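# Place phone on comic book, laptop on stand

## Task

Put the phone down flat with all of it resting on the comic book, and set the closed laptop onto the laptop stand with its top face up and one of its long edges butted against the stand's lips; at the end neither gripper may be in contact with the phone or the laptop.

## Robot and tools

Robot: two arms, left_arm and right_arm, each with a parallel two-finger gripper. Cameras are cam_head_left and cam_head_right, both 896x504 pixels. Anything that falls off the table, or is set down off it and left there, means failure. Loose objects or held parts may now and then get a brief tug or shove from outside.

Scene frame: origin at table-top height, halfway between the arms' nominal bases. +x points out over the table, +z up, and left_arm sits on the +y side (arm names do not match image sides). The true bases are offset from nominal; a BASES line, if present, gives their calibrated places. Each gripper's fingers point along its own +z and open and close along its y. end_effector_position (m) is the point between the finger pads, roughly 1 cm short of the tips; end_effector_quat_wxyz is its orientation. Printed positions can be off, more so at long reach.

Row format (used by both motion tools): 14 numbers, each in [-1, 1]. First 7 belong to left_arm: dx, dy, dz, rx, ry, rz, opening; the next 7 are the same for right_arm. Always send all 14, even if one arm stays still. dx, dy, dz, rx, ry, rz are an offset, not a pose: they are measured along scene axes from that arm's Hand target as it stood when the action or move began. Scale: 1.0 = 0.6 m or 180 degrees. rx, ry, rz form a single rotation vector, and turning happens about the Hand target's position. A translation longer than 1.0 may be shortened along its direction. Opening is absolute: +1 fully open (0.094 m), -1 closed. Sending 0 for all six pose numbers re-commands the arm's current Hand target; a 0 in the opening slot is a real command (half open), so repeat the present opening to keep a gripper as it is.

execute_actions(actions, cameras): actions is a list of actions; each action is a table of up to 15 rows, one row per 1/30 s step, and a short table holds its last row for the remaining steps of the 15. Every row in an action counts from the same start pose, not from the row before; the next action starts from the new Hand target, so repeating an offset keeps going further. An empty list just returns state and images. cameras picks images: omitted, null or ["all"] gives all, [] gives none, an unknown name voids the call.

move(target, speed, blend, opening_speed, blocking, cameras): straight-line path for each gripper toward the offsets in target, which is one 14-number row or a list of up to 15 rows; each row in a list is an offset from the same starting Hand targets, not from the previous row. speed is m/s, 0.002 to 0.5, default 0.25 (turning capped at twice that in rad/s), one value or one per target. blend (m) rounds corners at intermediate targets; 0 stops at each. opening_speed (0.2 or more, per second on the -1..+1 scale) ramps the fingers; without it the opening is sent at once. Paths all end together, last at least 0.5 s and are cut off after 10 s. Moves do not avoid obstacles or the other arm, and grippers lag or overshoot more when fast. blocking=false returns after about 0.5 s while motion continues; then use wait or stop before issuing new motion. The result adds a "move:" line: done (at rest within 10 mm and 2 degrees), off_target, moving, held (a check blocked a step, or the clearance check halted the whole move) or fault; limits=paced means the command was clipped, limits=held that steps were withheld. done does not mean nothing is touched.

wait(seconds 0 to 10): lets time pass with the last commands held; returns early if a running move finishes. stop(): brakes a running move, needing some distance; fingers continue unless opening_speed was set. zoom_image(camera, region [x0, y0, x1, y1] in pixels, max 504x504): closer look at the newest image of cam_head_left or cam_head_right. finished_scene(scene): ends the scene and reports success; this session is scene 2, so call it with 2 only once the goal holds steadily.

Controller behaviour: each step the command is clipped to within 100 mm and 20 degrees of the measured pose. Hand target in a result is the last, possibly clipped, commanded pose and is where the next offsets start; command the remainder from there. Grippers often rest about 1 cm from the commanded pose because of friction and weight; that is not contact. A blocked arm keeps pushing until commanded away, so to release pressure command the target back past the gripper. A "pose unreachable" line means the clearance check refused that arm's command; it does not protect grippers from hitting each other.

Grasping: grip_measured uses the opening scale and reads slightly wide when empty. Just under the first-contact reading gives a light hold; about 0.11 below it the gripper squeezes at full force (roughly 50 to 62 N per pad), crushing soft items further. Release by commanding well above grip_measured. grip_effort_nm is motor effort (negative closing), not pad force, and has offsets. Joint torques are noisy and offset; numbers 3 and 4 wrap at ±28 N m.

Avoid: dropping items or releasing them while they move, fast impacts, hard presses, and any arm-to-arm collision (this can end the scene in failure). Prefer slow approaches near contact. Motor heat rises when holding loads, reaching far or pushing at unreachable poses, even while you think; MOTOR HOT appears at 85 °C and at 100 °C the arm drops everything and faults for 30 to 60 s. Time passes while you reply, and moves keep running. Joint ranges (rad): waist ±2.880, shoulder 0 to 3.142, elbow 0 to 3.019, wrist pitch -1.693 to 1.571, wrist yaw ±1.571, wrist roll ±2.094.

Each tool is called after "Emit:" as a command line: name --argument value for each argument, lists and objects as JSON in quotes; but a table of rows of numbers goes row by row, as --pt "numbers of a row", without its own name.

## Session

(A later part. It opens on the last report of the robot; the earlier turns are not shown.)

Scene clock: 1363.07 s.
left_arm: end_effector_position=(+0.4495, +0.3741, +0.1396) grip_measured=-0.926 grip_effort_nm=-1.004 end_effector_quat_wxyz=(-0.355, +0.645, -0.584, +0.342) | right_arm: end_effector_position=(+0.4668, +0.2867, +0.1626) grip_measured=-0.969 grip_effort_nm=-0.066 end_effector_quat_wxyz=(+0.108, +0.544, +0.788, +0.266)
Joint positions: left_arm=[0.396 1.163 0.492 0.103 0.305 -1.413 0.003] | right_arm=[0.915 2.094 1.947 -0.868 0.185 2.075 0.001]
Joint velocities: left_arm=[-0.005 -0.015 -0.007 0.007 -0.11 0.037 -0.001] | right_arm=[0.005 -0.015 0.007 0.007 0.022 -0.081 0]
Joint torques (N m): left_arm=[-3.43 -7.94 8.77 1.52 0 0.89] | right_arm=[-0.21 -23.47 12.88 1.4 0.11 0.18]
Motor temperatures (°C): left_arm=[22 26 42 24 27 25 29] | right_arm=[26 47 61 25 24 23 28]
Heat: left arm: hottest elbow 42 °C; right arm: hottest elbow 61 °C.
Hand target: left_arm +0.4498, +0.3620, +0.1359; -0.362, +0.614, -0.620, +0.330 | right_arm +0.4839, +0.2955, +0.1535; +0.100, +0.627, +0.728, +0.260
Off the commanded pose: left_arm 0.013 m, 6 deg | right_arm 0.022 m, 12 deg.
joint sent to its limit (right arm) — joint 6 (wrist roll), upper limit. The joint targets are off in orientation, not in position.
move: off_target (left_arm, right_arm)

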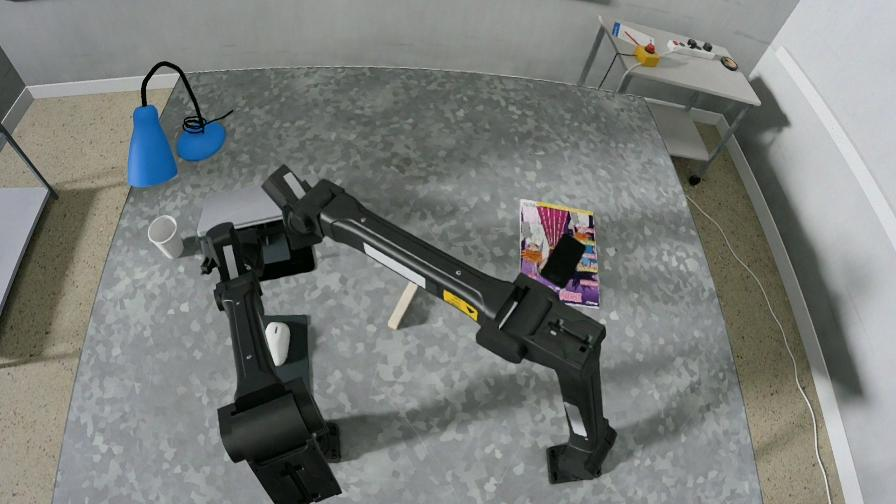

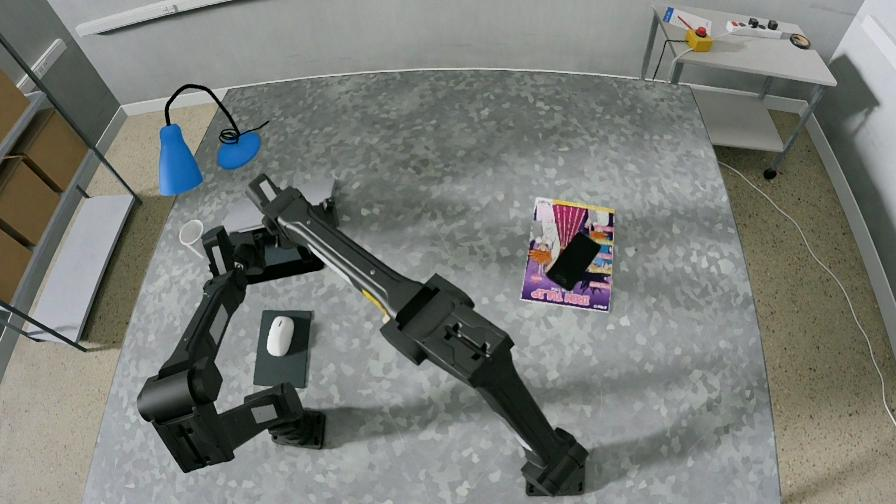

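Emit:
move --target '[0,0,0.0,0,0,0,-0.95,0.012,0.0,-0.03,0,0,0,-0.97]' --speed 0.04 --cameras '["cam_head_left"]'

Emit:
zoom_image --camera "cam_head_left" --region '[195, 140, 345, 290]'

Scene clock: 1367.80 s.
left_arm: end_effector_position=(+0.4495, +0.3741, +0.1396) grip_measured=-0.926 grip_effort_nm=-1.009 end_effector_quat_wxyz=(-0.355, +0.645, -0.584, +0.342) | right_arm: end_effector_position=(+0.4744, +0.2896, +0.1578) grip_measured=-0.969 grip_effort_nm=-0.071 end_effector_quat_wxyz=(+0.109, +0.545, +0.784, +0.276)
Joint positions: left_arm=[0.396 1.163 0.492 0.103 0.305 -1.413 0.003] | right_arm=[0.91 2.106 1.947 -0.835 0.184 2.075 0.001]
Joint velocities: left_arm=[0.005 0.005 -0.007 -0.027 -0.022 -0.022 -0.001] | right_arm=[-0.015 0.005 -0.002 -0.002 -0.007 -0.066 0]
Joint torques (N m): left_arm=[-3.31 -8 8.76 1.5 -0.02 0.88] | right_arm=[-0.32 -22.83 12.08 1.39 0.11 0.18]
Motor temperatures (°C): left_arm=[22 26 42 24 27 25 29] | right_arm=[26 46 62 25 24 23 27]
Heat: left arm: hottest elbow 42 °C; right arm: hottest elbow 62 °C.
Hand target: left_arm +0.4498, +0.3620, +0.1359; -0.362, +0.614, -0.620, +0.330 | right_arm +0.4910, +0.2953, +0.1354; +0.100, +0.627, +0.728, +0.260
Off the commanded pose: left_arm 0.013 m, 6 deg | right_arm 0.028 m, 12 deg.
joint sent to its limit (right arm) — joint 6 (wrist roll), upper limit. The joint targets are off in orientation, not in position.
move: off_target (left_arm, right_arm)
Images, in order (width x height): cam_head_left 896x504.

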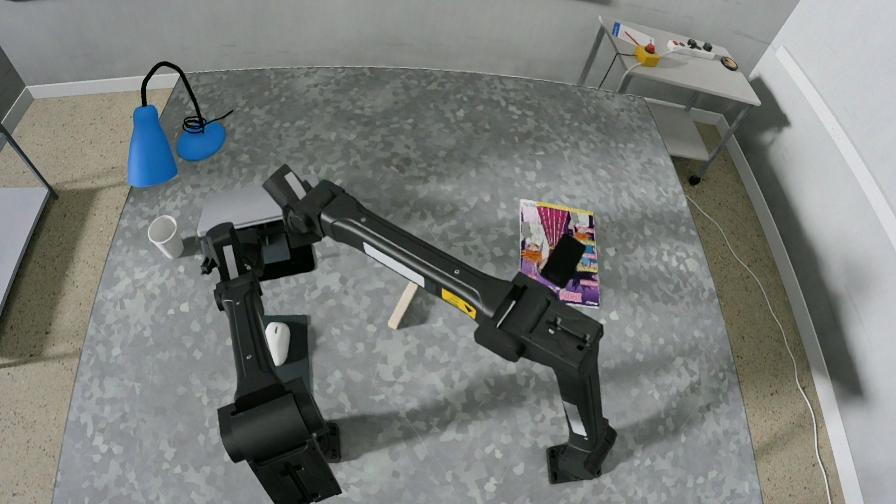

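Scaled by 3.360.

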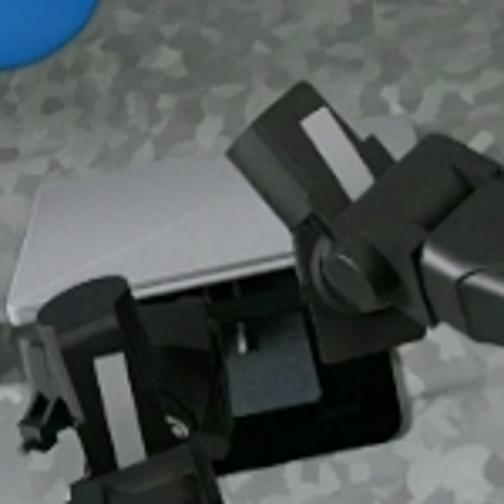

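Emit:
move --target '[0,0,0.0,0,0,0,-0.95,0.04,0.015,-0.005,0,0,0,-0.97]' --speed 0.04 --cameras '["cam_head_left"]'

Emit:
zoom_image --camera "cam_head_left" --region '[195, 140, 345, 290]'

Scene clock: 1373.93 s.
left_arm: end_effector_position=(+0.4495, +0.3741, +0.1396) grip_measured=-0.926 grip_effort_nm=-1.009 end_effector_quat_wxyz=(-0.355, +0.645, -0.584, +0.342) | right_arm: end_effector_position=(+0.4993, +0.2977, +0.1436) grip_measured=-0.969 grip_effort_nm=-0.071 end_effector_quat_wxyz=(+0.110, +0.552, +0.779, +0.276)
Joint positions: left_arm=[0.396 1.163 0.492 0.103 0.305 -1.413 0.003] | right_arm=[0.89 2.18 2.036 -0.847 0.18 2.075 0.001]
Joint velocities: left_arm=[0.005 -0.015 -0.007 -0.012 0.007 -0.066 0] | right_arm=[-0.005 0.015 -0.002 -0.017 0.037 0.007 -0.001]
Joint torques (N m): left_arm=[-3.66 -8.29 8.88 1.5 -0.04 0.91] | right_arm=[-0.26 -24.35 13.9 0.42 0.06 0.18]
Motor temperatures (°C): left_arm=[22 26 42 24 27 25 29] | right_arm=[26 46 62 25 24 23 27]
Heat: left arm: hottest elbow 42 °C; right arm: hottest elbow 62 °C.
Hand target: left_arm +0.4498, +0.3620, +0.1359; -0.362, +0.614, -0.620, +0.330 | right_arm +0.5154, +0.3037, +0.1325; +0.100, +0.627, +0.728, +0.260
Off the commanded pose: left_arm 0.013 m, 6 deg | right_arm 0.020 m, 11 deg.
joint sent to its limit (right arm) — joint 6 (wrist roll), upper limit. The joint targets are off in orientation, not in position.
move: off_target (left_arm, right_arm)
Images, in order (width x height): cam_head_left 896x504.

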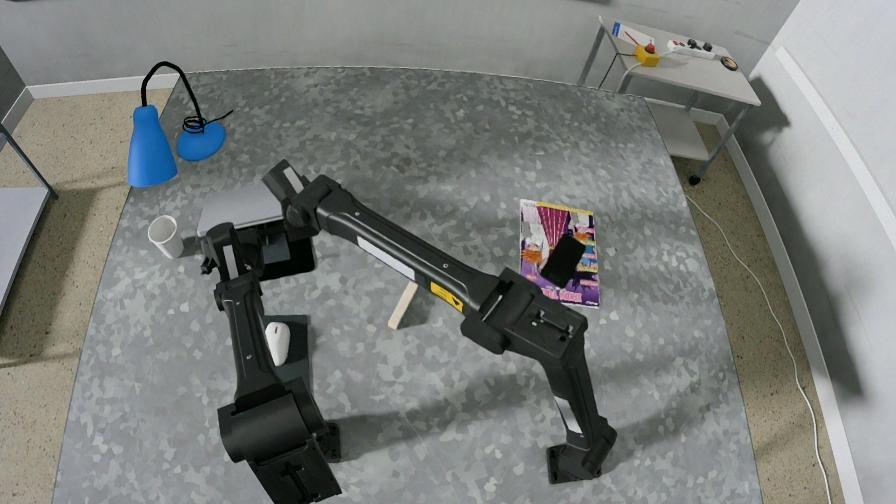

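Scaled by 3.360.

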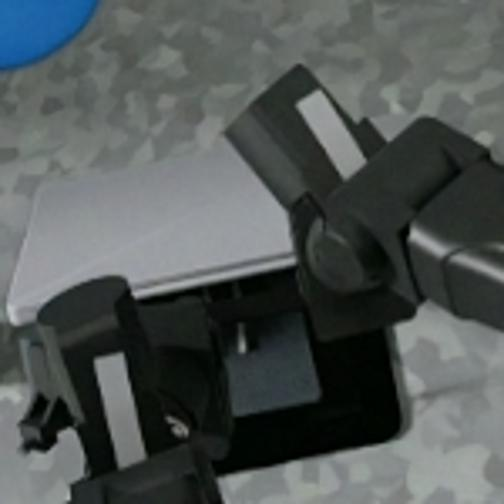

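Emit:
move --target '[0,0,0.0,0,0,0,-0.95,0.03,0.008,-0.015,0,0,0,-0.97]' --speed 0.04 --cameras '["cam_head_left"]'

Emit:
zoom_image --camera "cam_head_left" --region '[195, 140, 345, 290]'

Scene clock: 1379.47 s.
left_arm: end_effector_position=(+0.4495, +0.3741, +0.1396) grip_measured=-0.926 grip_effort_nm=-1.009 end_effector_quat_wxyz=(-0.355, +0.645, -0.584, +0.343) | right_arm: end_effector_position=(+0.5034, +0.3013, +0.1411) grip_measured=-0.969 grip_effort_nm=-0.051 end_effector_quat_wxyz=(+0.104, +0.554, +0.782, +0.267)
Joint positions: left_arm=[0.396 1.163 0.492 0.103 0.305 -1.413 0.003] | right_arm=[0.887 2.211 2.091 -0.891 0.168 2.076 0.001]
Joint velocities: left_arm=[0.005 -0.005 -0.007 -0.022 0.051 -0.051 -0.001] | right_arm=[-0.005 0.015 -0.012 -0.012 0.022 -0.022 -0.001]
Joint torques (N m): left_arm=[-2.96 -7.77 8.76 1.44 -0.03 0.88] | right_arm=[-1.08 -23.24 14.71 1.26 0.23 0.17]
Motor temperatures (°C): left_arm=[22 26 42 24 27 25 29] | right_arm=[26 47 63 25 24 23 27]
Heat: left arm: hottest elbow 42 °C; right arm: hottest elbow 63 °C.
Hand target: left_arm +0.4498, +0.3620, +0.1359; -0.362, +0.614, -0.620, +0.330 | right_arm +0.5333, +0.3082, +0.1231; +0.100, +0.626, +0.728, +0.260
Off the commanded pose: left_arm 0.013 m, 6 deg | right_arm 0.036 m, 10 deg.
joint sent to its limit (right arm) — joint 6 (wrist roll), upper limit. The joint targets are off in position and orientation.
move: off_target (left_arm, right_arm)
Images, in order (width x height): cam_head_left 896x504.

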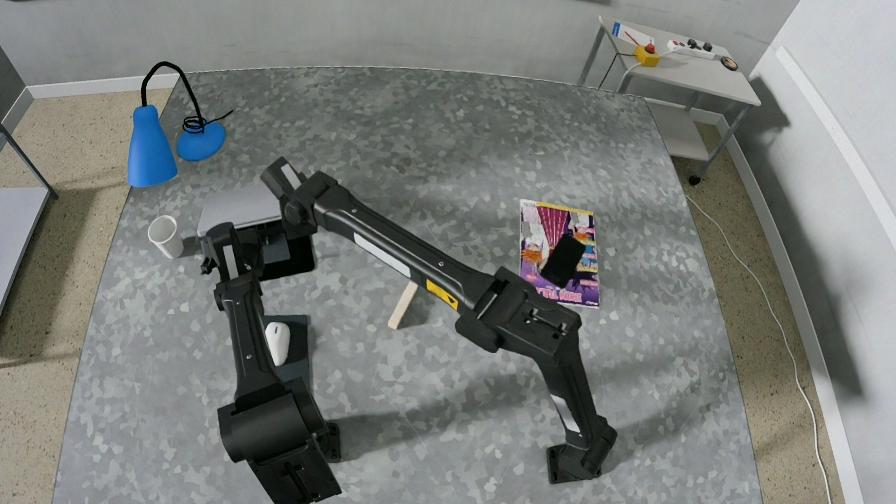

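Scaled by 3.360.

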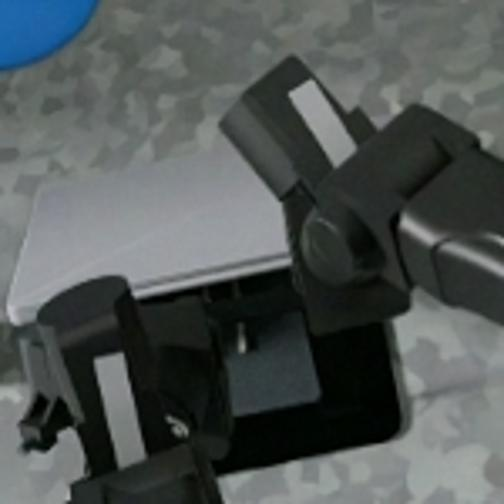

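Emit:
move --target '[0,0,0.0,0,0,0,-0.95,0.035,0.005,-0.02,0,0,0,-0.97]' --speed 0.04 --cameras '["cam_head_left"]'

Emit:
zoom_image --camera "cam_head_left" --region '[195, 140, 345, 290]'

Scene clock: 1384.70 s.
left_arm: end_effector_position=(+0.4496, +0.3742, +0.1398) grip_measured=-0.926 grip_effort_nm=-1.009 end_effector_quat_wxyz=(-0.356, +0.645, -0.583, +0.343) | right_arm: end_effector_position=(+0.5061, +0.3064, +0.1438) grip_measured=-0.970 grip_effort_nm=-0.012 end_effector_quat_wxyz=(+0.099, +0.554, +0.783, +0.264)
Joint positions: left_arm=[0.396 1.163 0.492 0.104 0.305 -1.414 0.003] | right_arm=[0.886 2.235 2.142 -0.926 0.157 2.078 0.001]
Joint velocities: left_arm=[-0.005 -0.005 0.002 -0.017 -0.051 0.081 0] | right_arm=[0.005 0.005 0.007 -0.002 0.022 -0.022 -0.001]
Joint torques (N m): left_arm=[-3.6 -7.94 8.65 1.47 0.01 0.92] | right_arm=[-2.32 -20.89 15.28 2.36 0.32 0.15]
Motor temperatures (°C): left_arm=[22 26 42 24 27 25 29] | right_arm=[26 47 62 25 24 23 27]
Heat: left arm: hottest elbow 42 °C; right arm: hottest elbow 62 °C.
Hand target: left_arm +0.4498, +0.3620, +0.1359; -0.362, +0.614, -0.620, +0.330 | right_arm +0.5542, +0.3108, +0.1110; +0.100, +0.626, +0.728, +0.260
Off the commanded pose: left_arm 0.013 m, 6 deg | right_arm 0.058 m, 10 deg.
joint sent to its limit (right arm) — joint 6 (wrist roll), upper limit. The joint targets are off in position and orientation.
move: off_target (left_arm, right_arm)
Images, in order (width x height): cam_head_left 896x504.

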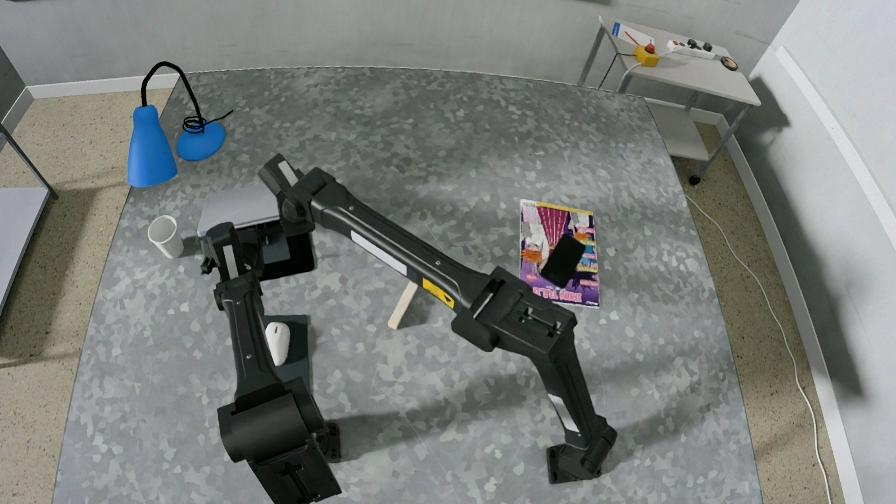

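Scaled by 3.360.

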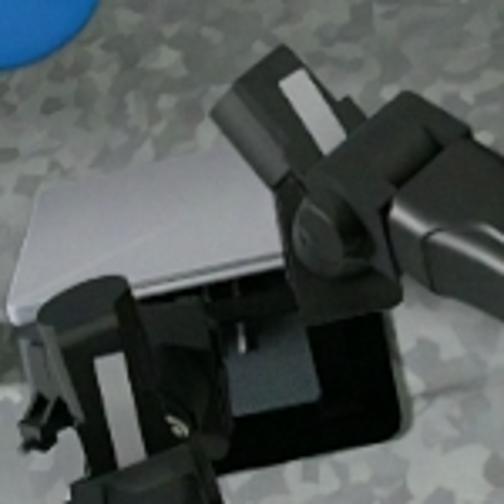

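Emit:
move --target '[0,0,0.0,0,0,0,-0.95,0.03,-0.01,-0.03,0,0,0,-0.97]' --speed 0.05 --cameras '["cam_head_left","cam_head_right"]'

Emit:
zoom_image --camera "cam_head_left" --region '[195, 140, 345, 290]'

Emit:
zoom_image --camera "cam_head_right" --region '[195, 160, 365, 310]'

Scene clock: 1389.43 s.
left_arm: end_effector_position=(+0.4496, +0.3742, +0.1398) grip_measured=-0.926 grip_effort_nm=-1.009 end_effector_quat_wxyz=(-0.356, +0.645, -0.583, +0.343) | right_arm: end_effector_position=(+0.5072, +0.3055, +0.1427) grip_measured=-0.970 grip_effort_nm=-0.002 end_effector_quat_wxyz=(+0.093, +0.555, +0.783, +0.264)
Joint positions: left_arm=[0.396 1.163 0.492 0.105 0.305 -1.415 0.003] | right_arm=[0.881 2.236 2.142 -0.927 0.144 2.079 0.001]
Joint velocities: left_arm=[0.015 -0.024 -0.012 -0.007 0.007 -0.022 -0.001] | right_arm=[0.005 -0.005 0.012 0.002 -0.037 -0.022 0]
Joint torques (N m): left_arm=[-3.49 -8.06 8.85 1.65 -0.01 0.89] | right_arm=[-3.6 -19.66 14.69 2.97 0.52 0.15]
Motor temperatures (°C): left_arm=[22 26 41 24 27 25 29] | right_arm=[26 47 62 26 24 23 27]
Heat: left arm: hottest elbow 41 °C; right arm: hottest elbow 62 °C.
Hand target: left_arm +0.4498, +0.3620, +0.1359; -0.362, +0.614, -0.619, +0.330 | right_arm +0.5722, +0.3043, +0.0932; +0.100, +0.627, +0.728, +0.261
Off the commanded pose: left_arm 0.013 m, 6 deg | right_arm 0.082 m, 10 deg.
joint sent to its limit (right arm) — joint 6 (wrist roll), upper limit. The joint targets are off in position and orientation.
move: off_target (left_arm, right_arm)

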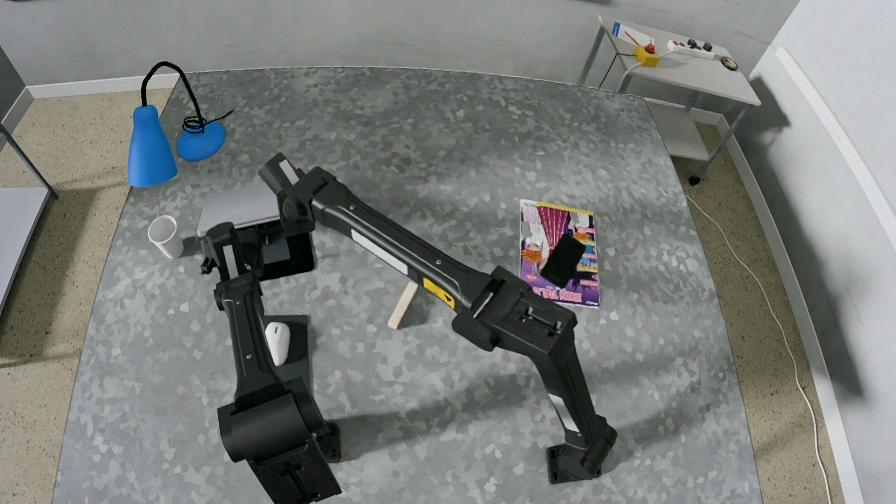

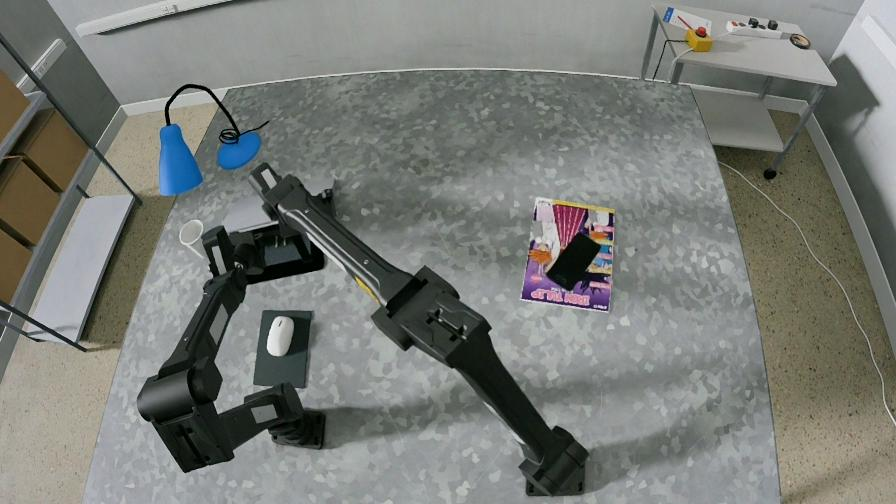

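Scaled by 3.360.

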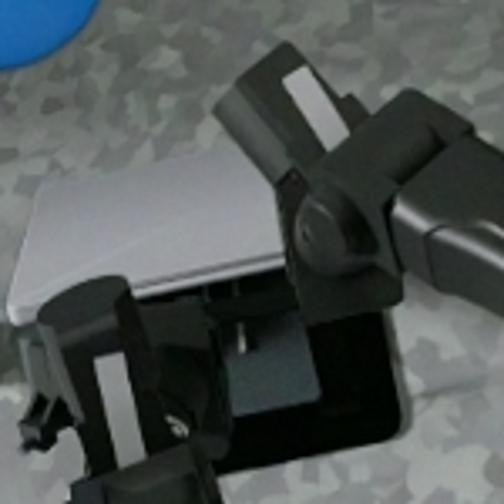

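Scaled by 2.965.

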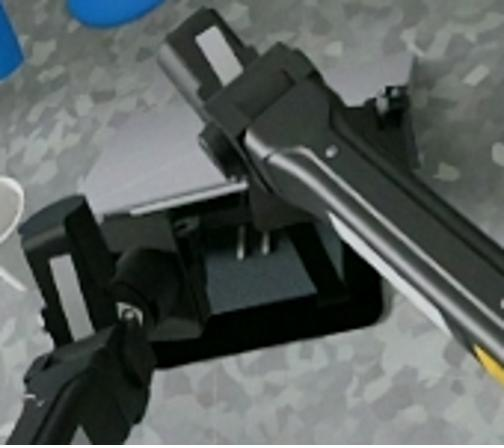

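Emit:
move --target '[0,0,0.0,0,0,0,-0.95,0.04,-0.01,0.01,0,0,0,-0.97]' --speed 0.05 --cameras '["cam_head_left"]'

Emit:
zoom_image --camera "cam_head_left" --region '[195, 140, 345, 290]'

Scene clock: 1409.50 s.
left_arm: end_effector_position=(+0.4514, +0.3735, +0.1395) grip_measured=-0.927 grip_effort_nm=-1.009 end_effector_quat_wxyz=(-0.356, +0.646, -0.580, +0.345) | right_arm: end_effector_position=(+0.5127, +0.3060, +0.1437) grip_measured=-0.971 grip_effort_nm=0.032 end_effector_quat_wxyz=(+0.084, +0.557, +0.785, +0.256)
Joint positions: left_arm=[0.391 1.169 0.492 0.115 0.3 -1.425 0.003] | right_arm=[0.873 2.261 2.196 -0.972 0.125 2.079 0.001]
Joint velocities: left_arm=[-0.005 -0.005 -0.007 0.002 0.007 -0.007 0] | right_arm=[-0.005 -0.005 -0.002 0.002 -0.051 0.037 0]
Joint torques (N m): left_arm=[-3.02 -9.17 8.83 1.13 0.19 0.98] | right_arm=[-4.95 -20.01 15.77 3.26 0.78 0.15]
Motor temperatures (°C): left_arm=[22 26 41 24 27 25 29] | right_arm=[26 46 61 26 24 23 27]
Heat: left arm: hottest elbow 41 °C; right arm: hottest elbow 61 °C.
Hand target: left_arm +0.4498, +0.3621, +0.1360; -0.362, +0.614, -0.619, +0.330 | right_arm +0.5960, +0.2983, +0.0994; +0.100, +0.626, +0.728, +0.261
Off the commanded pose: left_arm 0.012 m, 6 deg | right_arm 0.095 m, 10 deg.
joint sent to its limit (right arm) — joint 6 (wrist roll), upper limit. The joint targets are off in position and orientation.
move: off_target (left_arm, right_arm)
Images, in order (width x height): cam_head_left 896x504.

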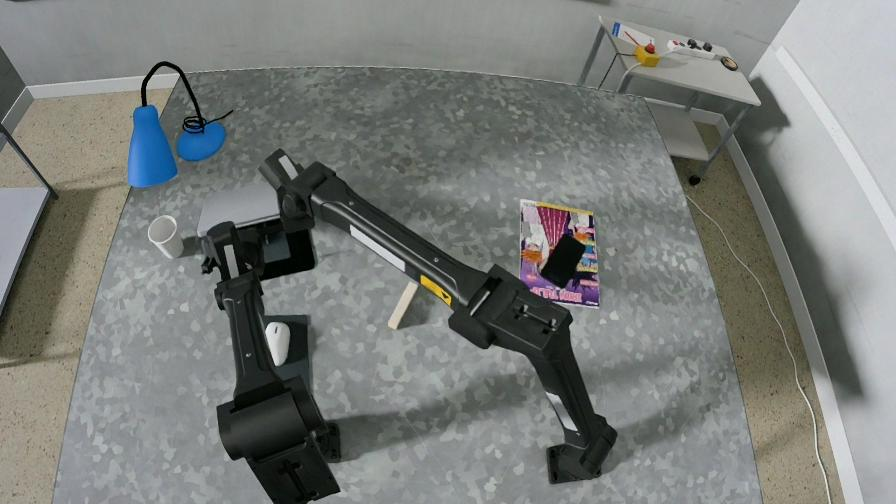

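Scaled by 3.360.

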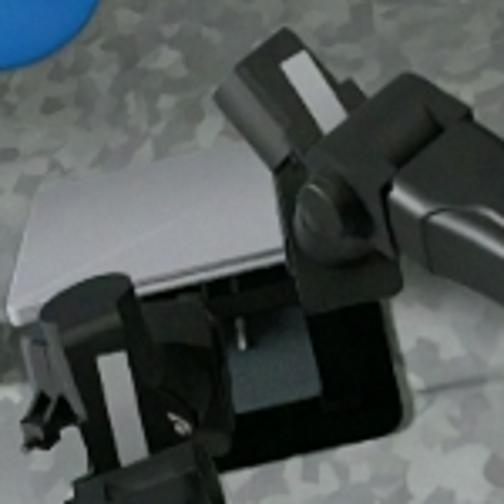

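Emit:
move --pt "0 0 0.0 0 0 0 -0.95 -0.11 0.0 0.04 0 0 0 -0.97" --pt "0 0 0.0 0 0 0 -0.95 -0.2 -0.15 0.15 0 0 0 -0.97" --speed 0.15 --blend 0.03 --cameras '["cam_head_left","cam_head_right"]'

Emit:
zoom_image --camera "cam_head_left" --region '[185, 150, 335, 290]'

Emit:
zoom_image --camera "cam_head_right" --region '[205, 150, 355, 290]'

Scene clock: 1416.33 s.
left_arm: end_effector_position=(+0.4515, +0.3734, +0.1396) grip_measured=-0.927 grip_effort_nm=-1.009 end_effector_quat_wxyz=(-0.356, +0.646, -0.580, +0.345) | right_arm: end_effector_position=(+0.4697, +0.2175, +0.1913) grip_measured=-0.971 grip_effort_nm=0.032 end_effector_quat_wxyz=(+0.103, +0.569, +0.772, +0.262)
Joint positions: left_arm=[0.391 1.169 0.492 0.116 0.3 -1.426 0.003] | right_arm=[0.848 1.938 1.779 -0.859 0.157 2.079 0.001]
Joint velocities: left_arm=[0.005 -0.005 0.002 -0.007 -0.051 -0.007 0.001] | right_arm=[0.005 0.024 -0.002 -0.017 -0.022 -0.022 0]
Joint torques (N m): left_arm=[-3.02 -8.41 8.65 1.26 0.15 1] | right_arm=[-0.32 -25.17 8.53 1.47 0.1 0.15]
Motor temperatures (°C): left_arm=[22 26 41 24 27 25 29] | right_arm=[26 46 64 26 25 23 27]
Heat: left arm: hottest elbow 41 °C; right arm: hottest elbow 64 °C.
Hand target: left_arm +0.4498, +0.3621, +0.1361; -0.362, +0.614, -0.619, +0.330 | right_arm +0.4749, +0.2109, +0.1904; +0.100, +0.627, +0.728, +0.261
Off the commanded pose: left_arm 0.012 m, 6 deg | right_arm 0.011 m, 8 deg.
joint sent to its limit (right arm) — joint 6 (wrist roll), upper limit. The joint targets are off in orientation, not in position.
move: off_target (left_arm, right_arm)

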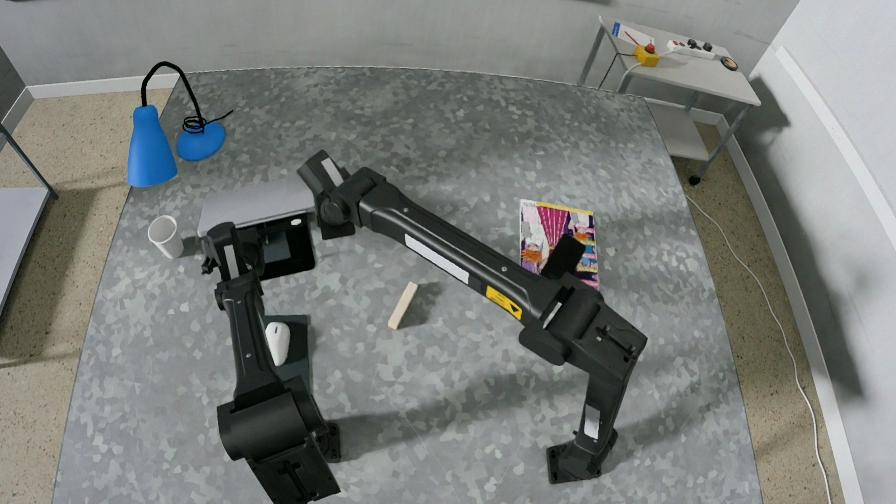

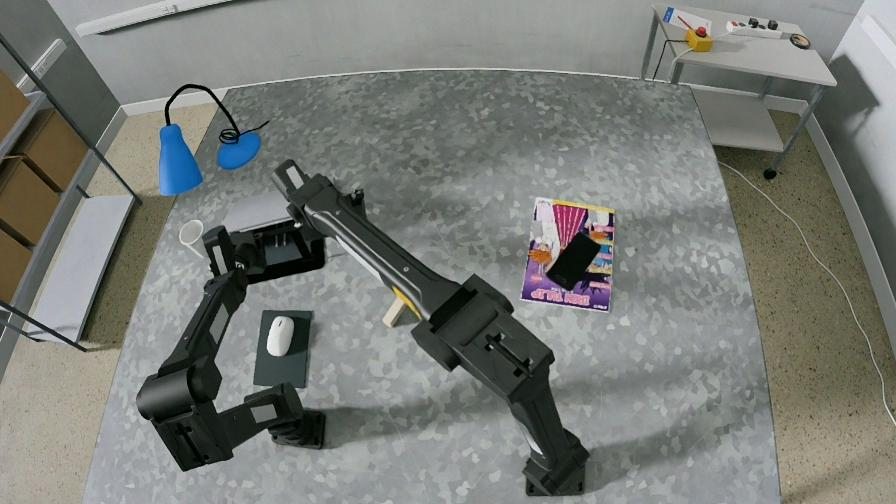

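Scaled by 3.360.

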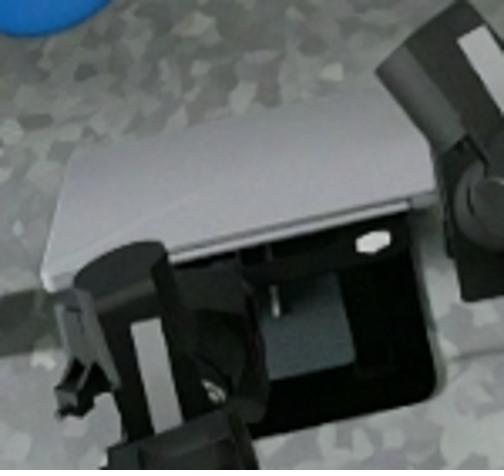

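Scaled by 3.360.

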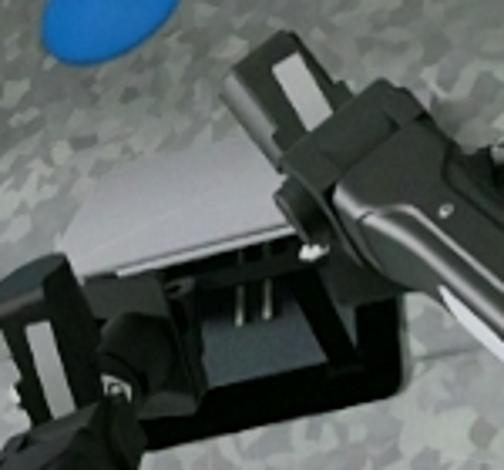

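Emit:
zoom_image --camera "cam_head_left" --region '[195, 165, 315, 215]'

Emit:
zoom_image --camera "cam_head_right" --region '[215, 170, 305, 230]'

Scaled by 4.200.

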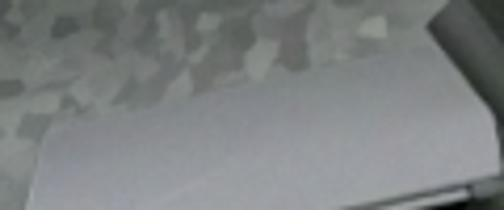

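Scaled by 5.600.

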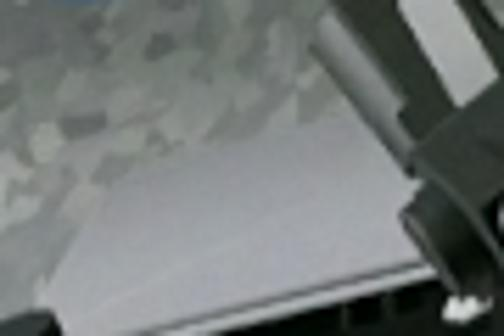

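Emit:
move --target '[0,0,0.0,0,0,0,-0.95,-0.035,0.035,0.01,0.068,-0.152,0,-0.25]' --speed 0.2 --cameras '[]'

Emit:
zoom_image --camera "cam_head_left" --region '[185, 150, 335, 290]'

Scene clock: 1445.83 s.
left_arm: end_effector_position=(+0.4515, +0.3734, +0.1396) grip_measured=-0.927 grip_effort_nm=-1.009 end_effector_quat_wxyz=(-0.356, +0.646, -0.580, +0.345) | right_arm: end_effector_position=(+0.4613, +0.2303, +0.1897) grip_measured=-0.251 grip_effort_nm=0.066 end_effector_quat_wxyz=(+0.212, +0.548, +0.661, +0.467)
Joint positions: left_arm=[0.391 1.169 0.492 0.116 0.3 -1.426 0.003] | right_arm=[0.927 1.836 1.379 -0.087 0.418 2.079 0.035]
Joint velocities: left_arm=[-0.015 -0.005 -0.002 0.012 -0.022 0.007 0] | right_arm=[-0.015 0.005 0.012 0.012 -0.051 -0.051 0.001]
Joint torques (N m): left_arm=[-2.26 -8.53 8.68 1.24 0.19 0.97] | right_arm=[1.26 -24.18 7.86 2.02 0.27 0.12]
Motor temperatures (°C): left_arm=[22 26 41 24 27 26 29] | right_arm=[26 45 59 26 24 23 27]
Heat: left arm: hottest elbow 41 °C; right arm: hottest elbow 59 °C.
Hand target: left_arm +0.4498, +0.3621, +0.1361; -0.362, +0.614, -0.619, +0.330 | right_arm +0.4537, +0.2321, +0.1968; +0.205, +0.552, +0.653, +0.475
Off the commanded pose: left_arm 0.012 m, 6 deg | right_arm 0.010 m, 2 deg.
joint sent to its limit (right arm) — joint 6 (wrist roll), upper limit. The joint targets still meet the commanded pose.
move: off_target (left_arm)
No camera images: "cameras" was empty.

Scaled by 3.360.

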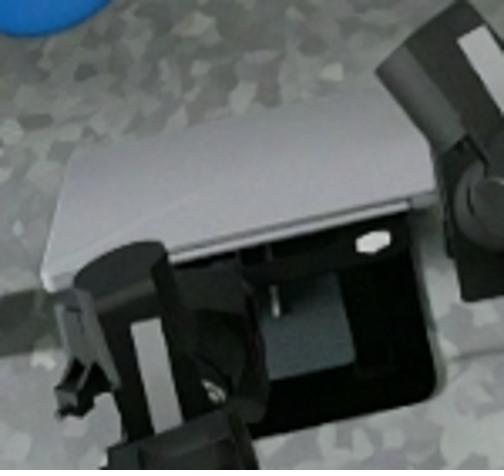

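Emit:
execute_actions --actions '[]'

Emit:
zoom_image --camera "cam_head_left" --region '[150, 150, 390, 285]'

Emit:
zoom_image --camera "cam_head_right" --region '[120, 150, 360, 285]'

Scene clock: 1455.40 s.
left_arm: end_effector_position=(+0.4515, +0.3734, +0.1396) grip_measured=-0.927 grip_effort_nm=-1.009 end_effector_quat_wxyz=(-0.356, +0.646, -0.580, +0.345) | right_arm: end_effector_position=(+0.4614, +0.2303, +0.1898) grip_measured=-0.251 grip_effort_nm=0.066 end_effector_quat_wxyz=(+0.212, +0.548, +0.661, +0.468)
Joint positions: left_arm=[0.391 1.169 0.492 0.116 0.3 -1.426 0.003] | right_arm=[0.927 1.836 1.379 -0.087 0.418 2.079 0.035]
Joint velocities: left_arm=[-0.005 -0.005 -0.012 -0.017 -0.007 -0.022 0] | right_arm=[-0.005 -0.015 -0.007 -0.017 -0.007 -0.081 0]
Joint torques (N m): left_arm=[-3.25 -8.59 8.72 1.58 0.13 0.99] | right_arm=[1.2 -23.88 7.92 1.98 0.27 0.12]
Motor temperatures (°C): left_arm=[22 26 41 24 27 26 29] | right_arm=[26 45 57 26 24 23 27]
Heat: left arm: hottest elbow 41 °C; right arm: hottest elbow 57 °C.
Hand target: left_arm +0.4498, +0.3621, +0.1361; -0.362, +0.614, -0.619, +0.330 | right_arm +0.4537, +0.2320, +0.1968; +0.206, +0.552, +0.653, +0.475
Tool commands: left_gripper/opening=-0.95 right_gripper/opening=-0.25
Off the commanded pose: left_arm 0.012 m, 6 deg | right_arm 0.010 m, 2 deg.

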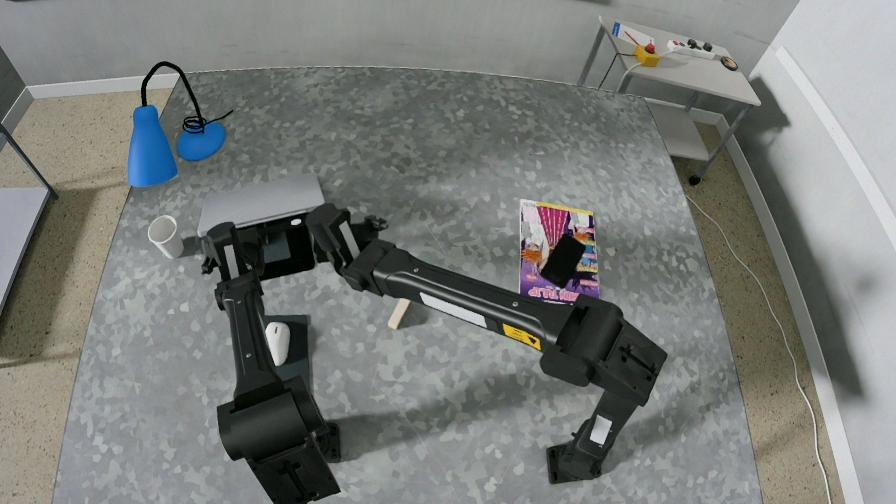

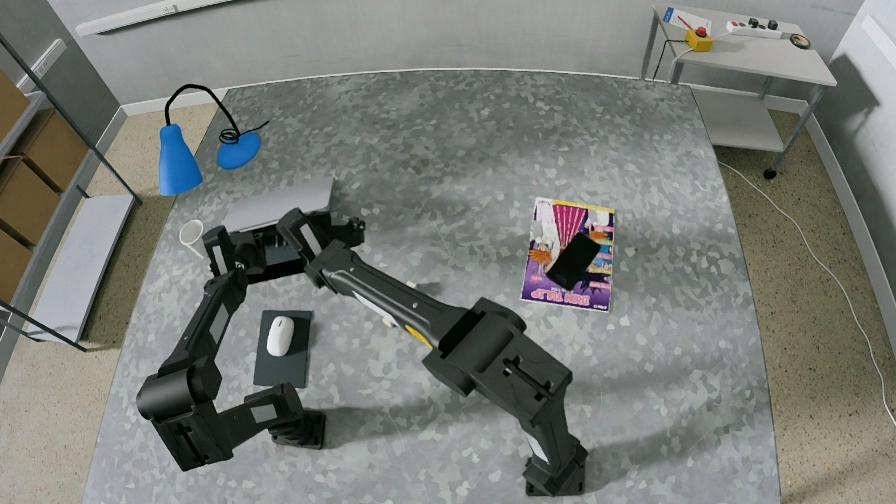

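Scaled by 2.100.

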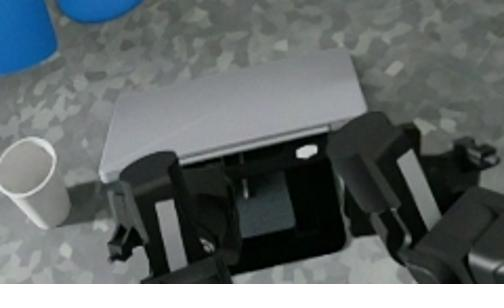

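Scaled by 2.100.

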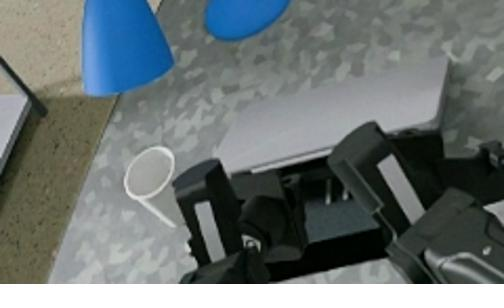

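Emit:
move --pt "0 0 0 0 0 0 -0.95 0.105 0.038 -0.078 0 0 0 -0.2" --pt "0 0 0 0 0 0 -0.95 0.142 0.048 -0.0888 0 0 0 -0.2" --speed 0.08

Emit:
zoom_image --camera "cam_head_left" --region '[170, 160, 350, 261]'

Emit:
zoom_image --camera "cam_head_right" --region '[190, 160, 370, 261]'

Scene clock: 1461.20 s.
left_arm: end_effector_position=(+0.4515, +0.3734, +0.1396) grip_measured=-0.927 grip_effort_nm=-1.009 end_effector_quat_wxyz=(-0.356, +0.646, -0.580, +0.345) | right_arm: end_effector_position=(+0.5201, +0.2484, +0.1416) grip_measured=-0.201 grip_effort_nm=0.066 end_effector_quat_wxyz=(+0.202, +0.554, +0.659, +0.467)
Joint positions: left_arm=[0.391 1.169 0.492 0.116 0.3 -1.426 0.003] | right_arm=[0.868 2.009 1.513 -0.045 0.356 2.066 0.038]
Joint velocities: left_arm=[-0.005 0.015 -0.012 -0.007 -0.066 0.037 -0.001] | right_arm=[-0.005 -0.015 -0.012 0.007 0.022 -0.037 0]
Joint torques (N m): left_arm=[-3.08 -8.12 8.77 1.54 0.16 0.99] | right_arm=[-0.15 -22.36 13.34 1.62 0.1 0.03]
Motor temperatures (°C): left_arm=[22 26 41 24 27 26 29] | right_arm=[26 45 57 26 24 23 26]
Heat: left arm: hottest elbow 41 °C; right arm: hottest elbow 57 °C.
Hand target: left_arm +0.4498, +0.3621, +0.1361; -0.362, +0.614, -0.619, +0.330 | right_arm +0.5392, +0.2593, +0.1430; +0.205, +0.552, +0.653, +0.475
Off the commanded pose: left_arm 0.012 m, 6 deg | right_arm 0.023 m, 1 deg.
move: off_target (left_arm, right_arm)

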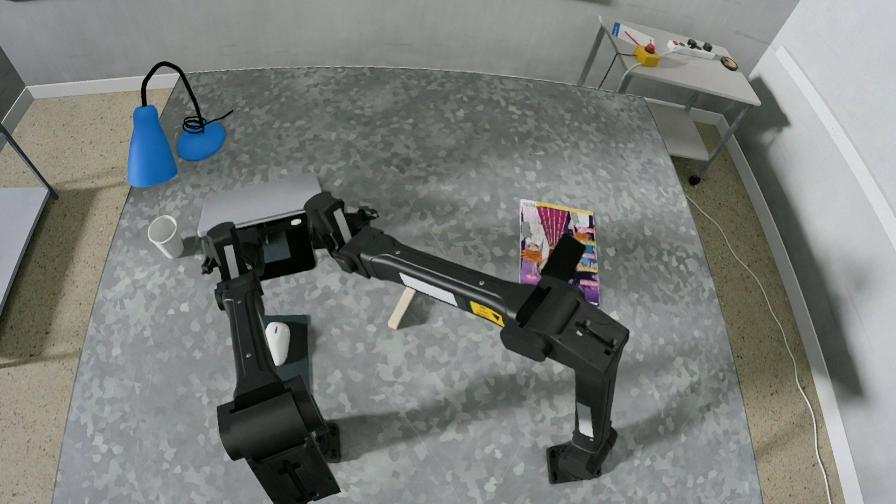

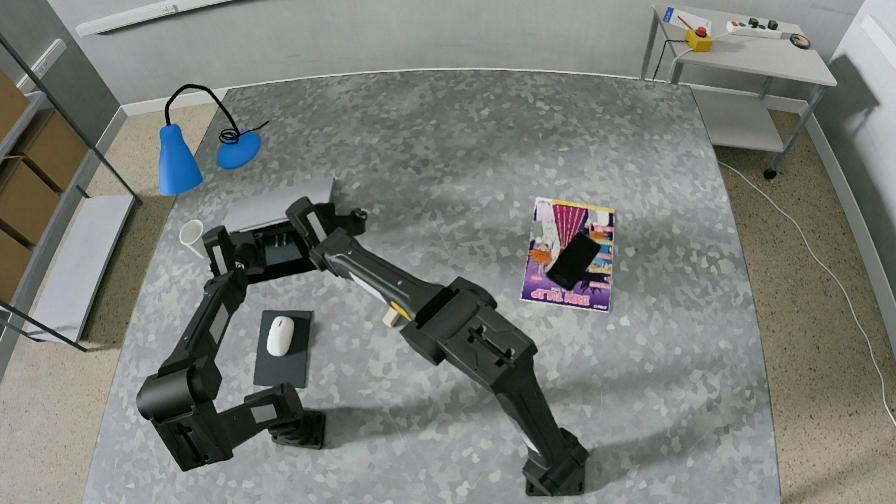

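Scaled by 2.800.

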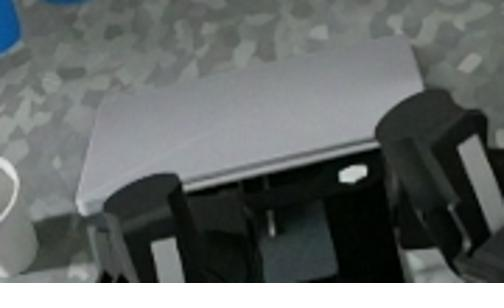

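Scaled by 2.800.

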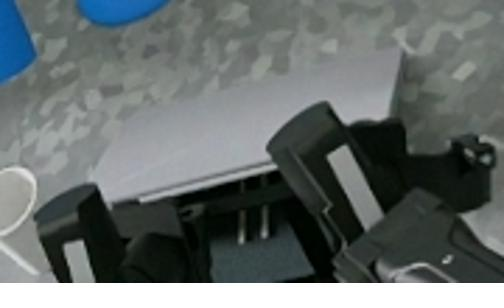

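Emit:
zoom_image --camera "cam_head_right" --region '[305, 155, 365, 189]'

Emit:
zoom_image --camera "cam_head_right" --region '[215, 165, 345, 238]'

Emit:
zoom_image --camera "cam_head_left" --region '[290, 160, 350, 194]'

Scaled by 8.400.

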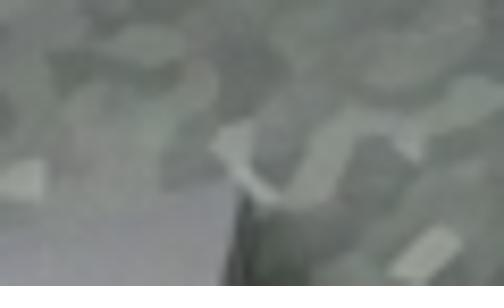

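Scaled by 3.877.

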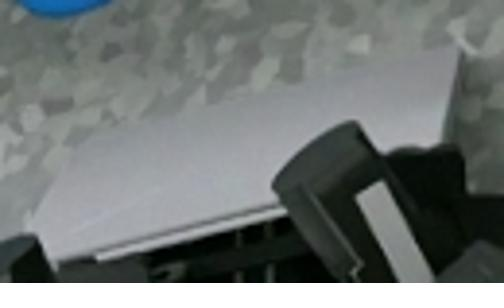

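Scaled by 8.400.

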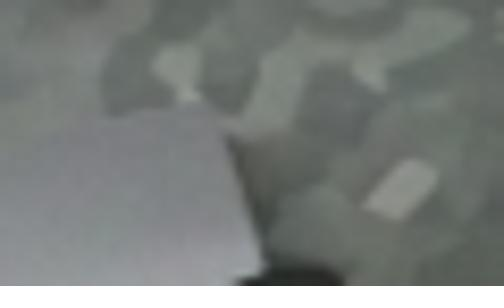

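Emit:
move --target '[0,0,0,0,0,0,-0.95,0,0,0,0,0,0,-0.72]' --opening_speed 0.4 --cameras '[]'

Scene clock: 1467.60 s.
left_arm: end_effector_position=(+0.4515, +0.3734, +0.1396) grip_measured=-0.927 grip_effort_nm=-1.004 end_effector_quat_wxyz=(-0.356, +0.646, -0.580, +0.345) | right_arm: end_effector_position=(+0.5209, +0.2489, +0.1432) grip_measured=-0.718 grip_effort_nm=-0.081 end_effector_quat_wxyz=(+0.203, +0.553, +0.659, +0.468)
Joint positions: left_arm=[0.391 1.169 0.492 0.116 0.3 -1.426 0.003] | right_arm=[0.867 2.009 1.516 -0.045 0.356 2.066 0.013]
Joint velocities: left_arm=[-0.015 0.005 -0.002 -0.022 -0.022 0.022 0] | right_arm=[0.005 0.005 0.002 -0.002 -0.037 0.007 -0.002]
Joint torques (N m): left_arm=[-3.08 -9.58 8.79 1.16 0.13 0.98] | right_arm=[-0.15 -21.6 13.18 1.61 0.09 0.02]
Motor temperatures (°C): left_arm=[22 26 41 24 27 26 29] | right_arm=[26 45 57 26 24 23 26]
Heat: left arm: hottest elbow 41 °C; right arm: hottest elbow 57 °C.
Hand target: left_arm +0.4498, +0.3621, +0.1361; -0.362, +0.614, -0.619, +0.330 | right_arm +0.5394, +0.2591, +0.1431; +0.206, +0.552, +0.653, +0.475
Off the commanded pose: left_arm 0.012 m, 6 deg | right_arm 0.021 m, 1 deg.
move: off_target (left_arm, right_arm)
No camera images: "cameras" was empty.

Emit:
move --target '[0,0,0,0,0,0,-0.95,0,0,0,0,0,0,-0.3]' --opening_speed 0.5 --cameras '[]'

Emit:
move --target '[0,0,0,0,0,0,-0.95,0.022,0.01,-0.006,0,0,0,-0.3]' --speed 0.06 --cameras '["cam_head_left"]'

Emit:
zoom_image --camera "cam_head_left" --region '[190, 160, 370, 261]'

Scene clock: 1472.50 s.
left_arm: end_effector_position=(+0.4515, +0.3734, +0.1396) grip_measured=-0.927 grip_effort_nm=-1.009 end_effector_quat_wxyz=(-0.356, +0.646, -0.580, +0.345) | right_arm: end_effector_position=(+0.5209, +0.2489, +0.1432) grip_measured=-0.302 grip_effort_nm=0.066 end_effector_quat_wxyz=(+0.203, +0.553, +0.659, +0.468)
Joint positions: left_arm=[0.391 1.169 0.492 0.116 0.3 -1.426 0.003] | right_arm=[0.867 2.009 1.516 -0.045 0.356 2.066 0.033]
Joint velocities: left_arm=[-0.005 -0.005 0.007 -0.007 0.037 -0.037 0.001] | right_arm=[0.005 0.005 0.002 0.007 -0.037 0.007 0]
Joint torques (N m): left_arm=[-2.9 -8.64 8.55 1.32 0.23 0.97] | right_arm=[-0.15 -21.66 13.16 1.61 0.09 0.03]
Motor temperatures (°C): left_arm=[22 26 41 24 27 26 29] | right_arm=[26 46 58 26 24 23 26]
Heat: left arm: hottest elbow 41 °C; right arm: hottest elbow 58 °C.
Hand target: left_arm +0.4498, +0.3621, +0.1361; -0.362, +0.614, -0.619, +0.330 | right_arm +0.5394, +0.2591, +0.1431; +0.206, +0.552, +0.653, +0.475
Off the commanded pose: left_arm 0.012 m, 6 deg | right_arm 0.021 m, 1 deg.
move: off_target (left_arm, right_arm)
No camera images: "cameras" was empty.

Scene clock: 1473.53 s.
left_arm: end_effector_position=(+0.4515, +0.3734, +0.1396) grip_measured=-0.927 grip_effort_nm=-1.009 end_effector_quat_wxyz=(-0.356, +0.646, -0.580, +0.345) | right_arm: end_effector_position=(+0.5338, +0.2555, +0.1409) grip_measured=-0.301 grip_effort_nm=0.066 end_effector_quat_wxyz=(+0.203, +0.552, +0.657, +0.472)
Joint positions: left_arm=[0.391 1.169 0.492 0.116 0.3 -1.426 0.003] | right_arm=[0.858 2.043 1.56 -0.045 0.348 2.061 0.033]
Joint velocities: left_arm=[-0.015 0.005 -0.012 0.002 -0.066 -0.037 0] | right_arm=[-0.015 -0.015 0.002 -0.002 0.051 0.007 0]
Joint torques (N m): left_arm=[-2.73 -8.59 8.68 1.35 0.22 0.95] | right_arm=[-0.26 -22.01 13.52 1.25 0.09 0.03]
Motor temperatures (°C): left_arm=[22 26 41 24 27 26 29] | right_arm=[26 46 58 26 24 23 26]
Heat: left arm: hottest elbow 41 °C; right arm: hottest elbow 58 °C.
Hand target: left_arm +0.4498, +0.3621, +0.1361; -0.362, +0.614, -0.619, +0.330 | right_arm +0.5527, +0.2648, +0.1395; +0.206, +0.552, +0.653, +0.475
Off the commanded pose: left_arm 0.012 m, 6 deg | right_arm 0.021 m, 1 deg.
move: off_target (left_arm, right_arm)
Images, in order (width x height): cam_head_left 896x504.

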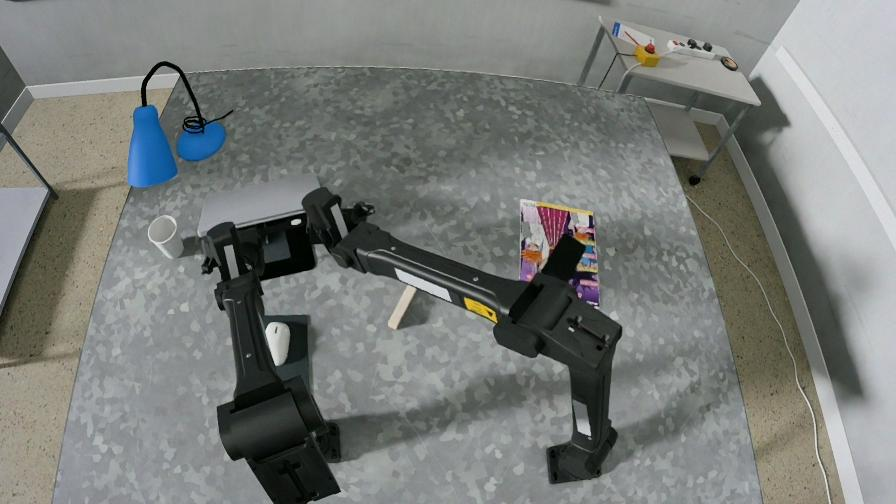

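Scaled by 2.800.

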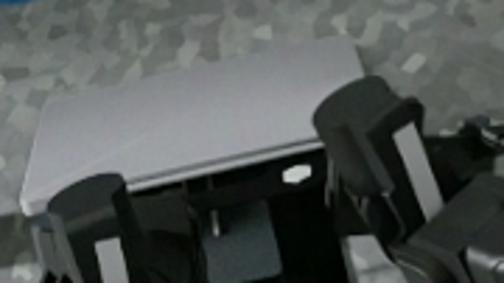

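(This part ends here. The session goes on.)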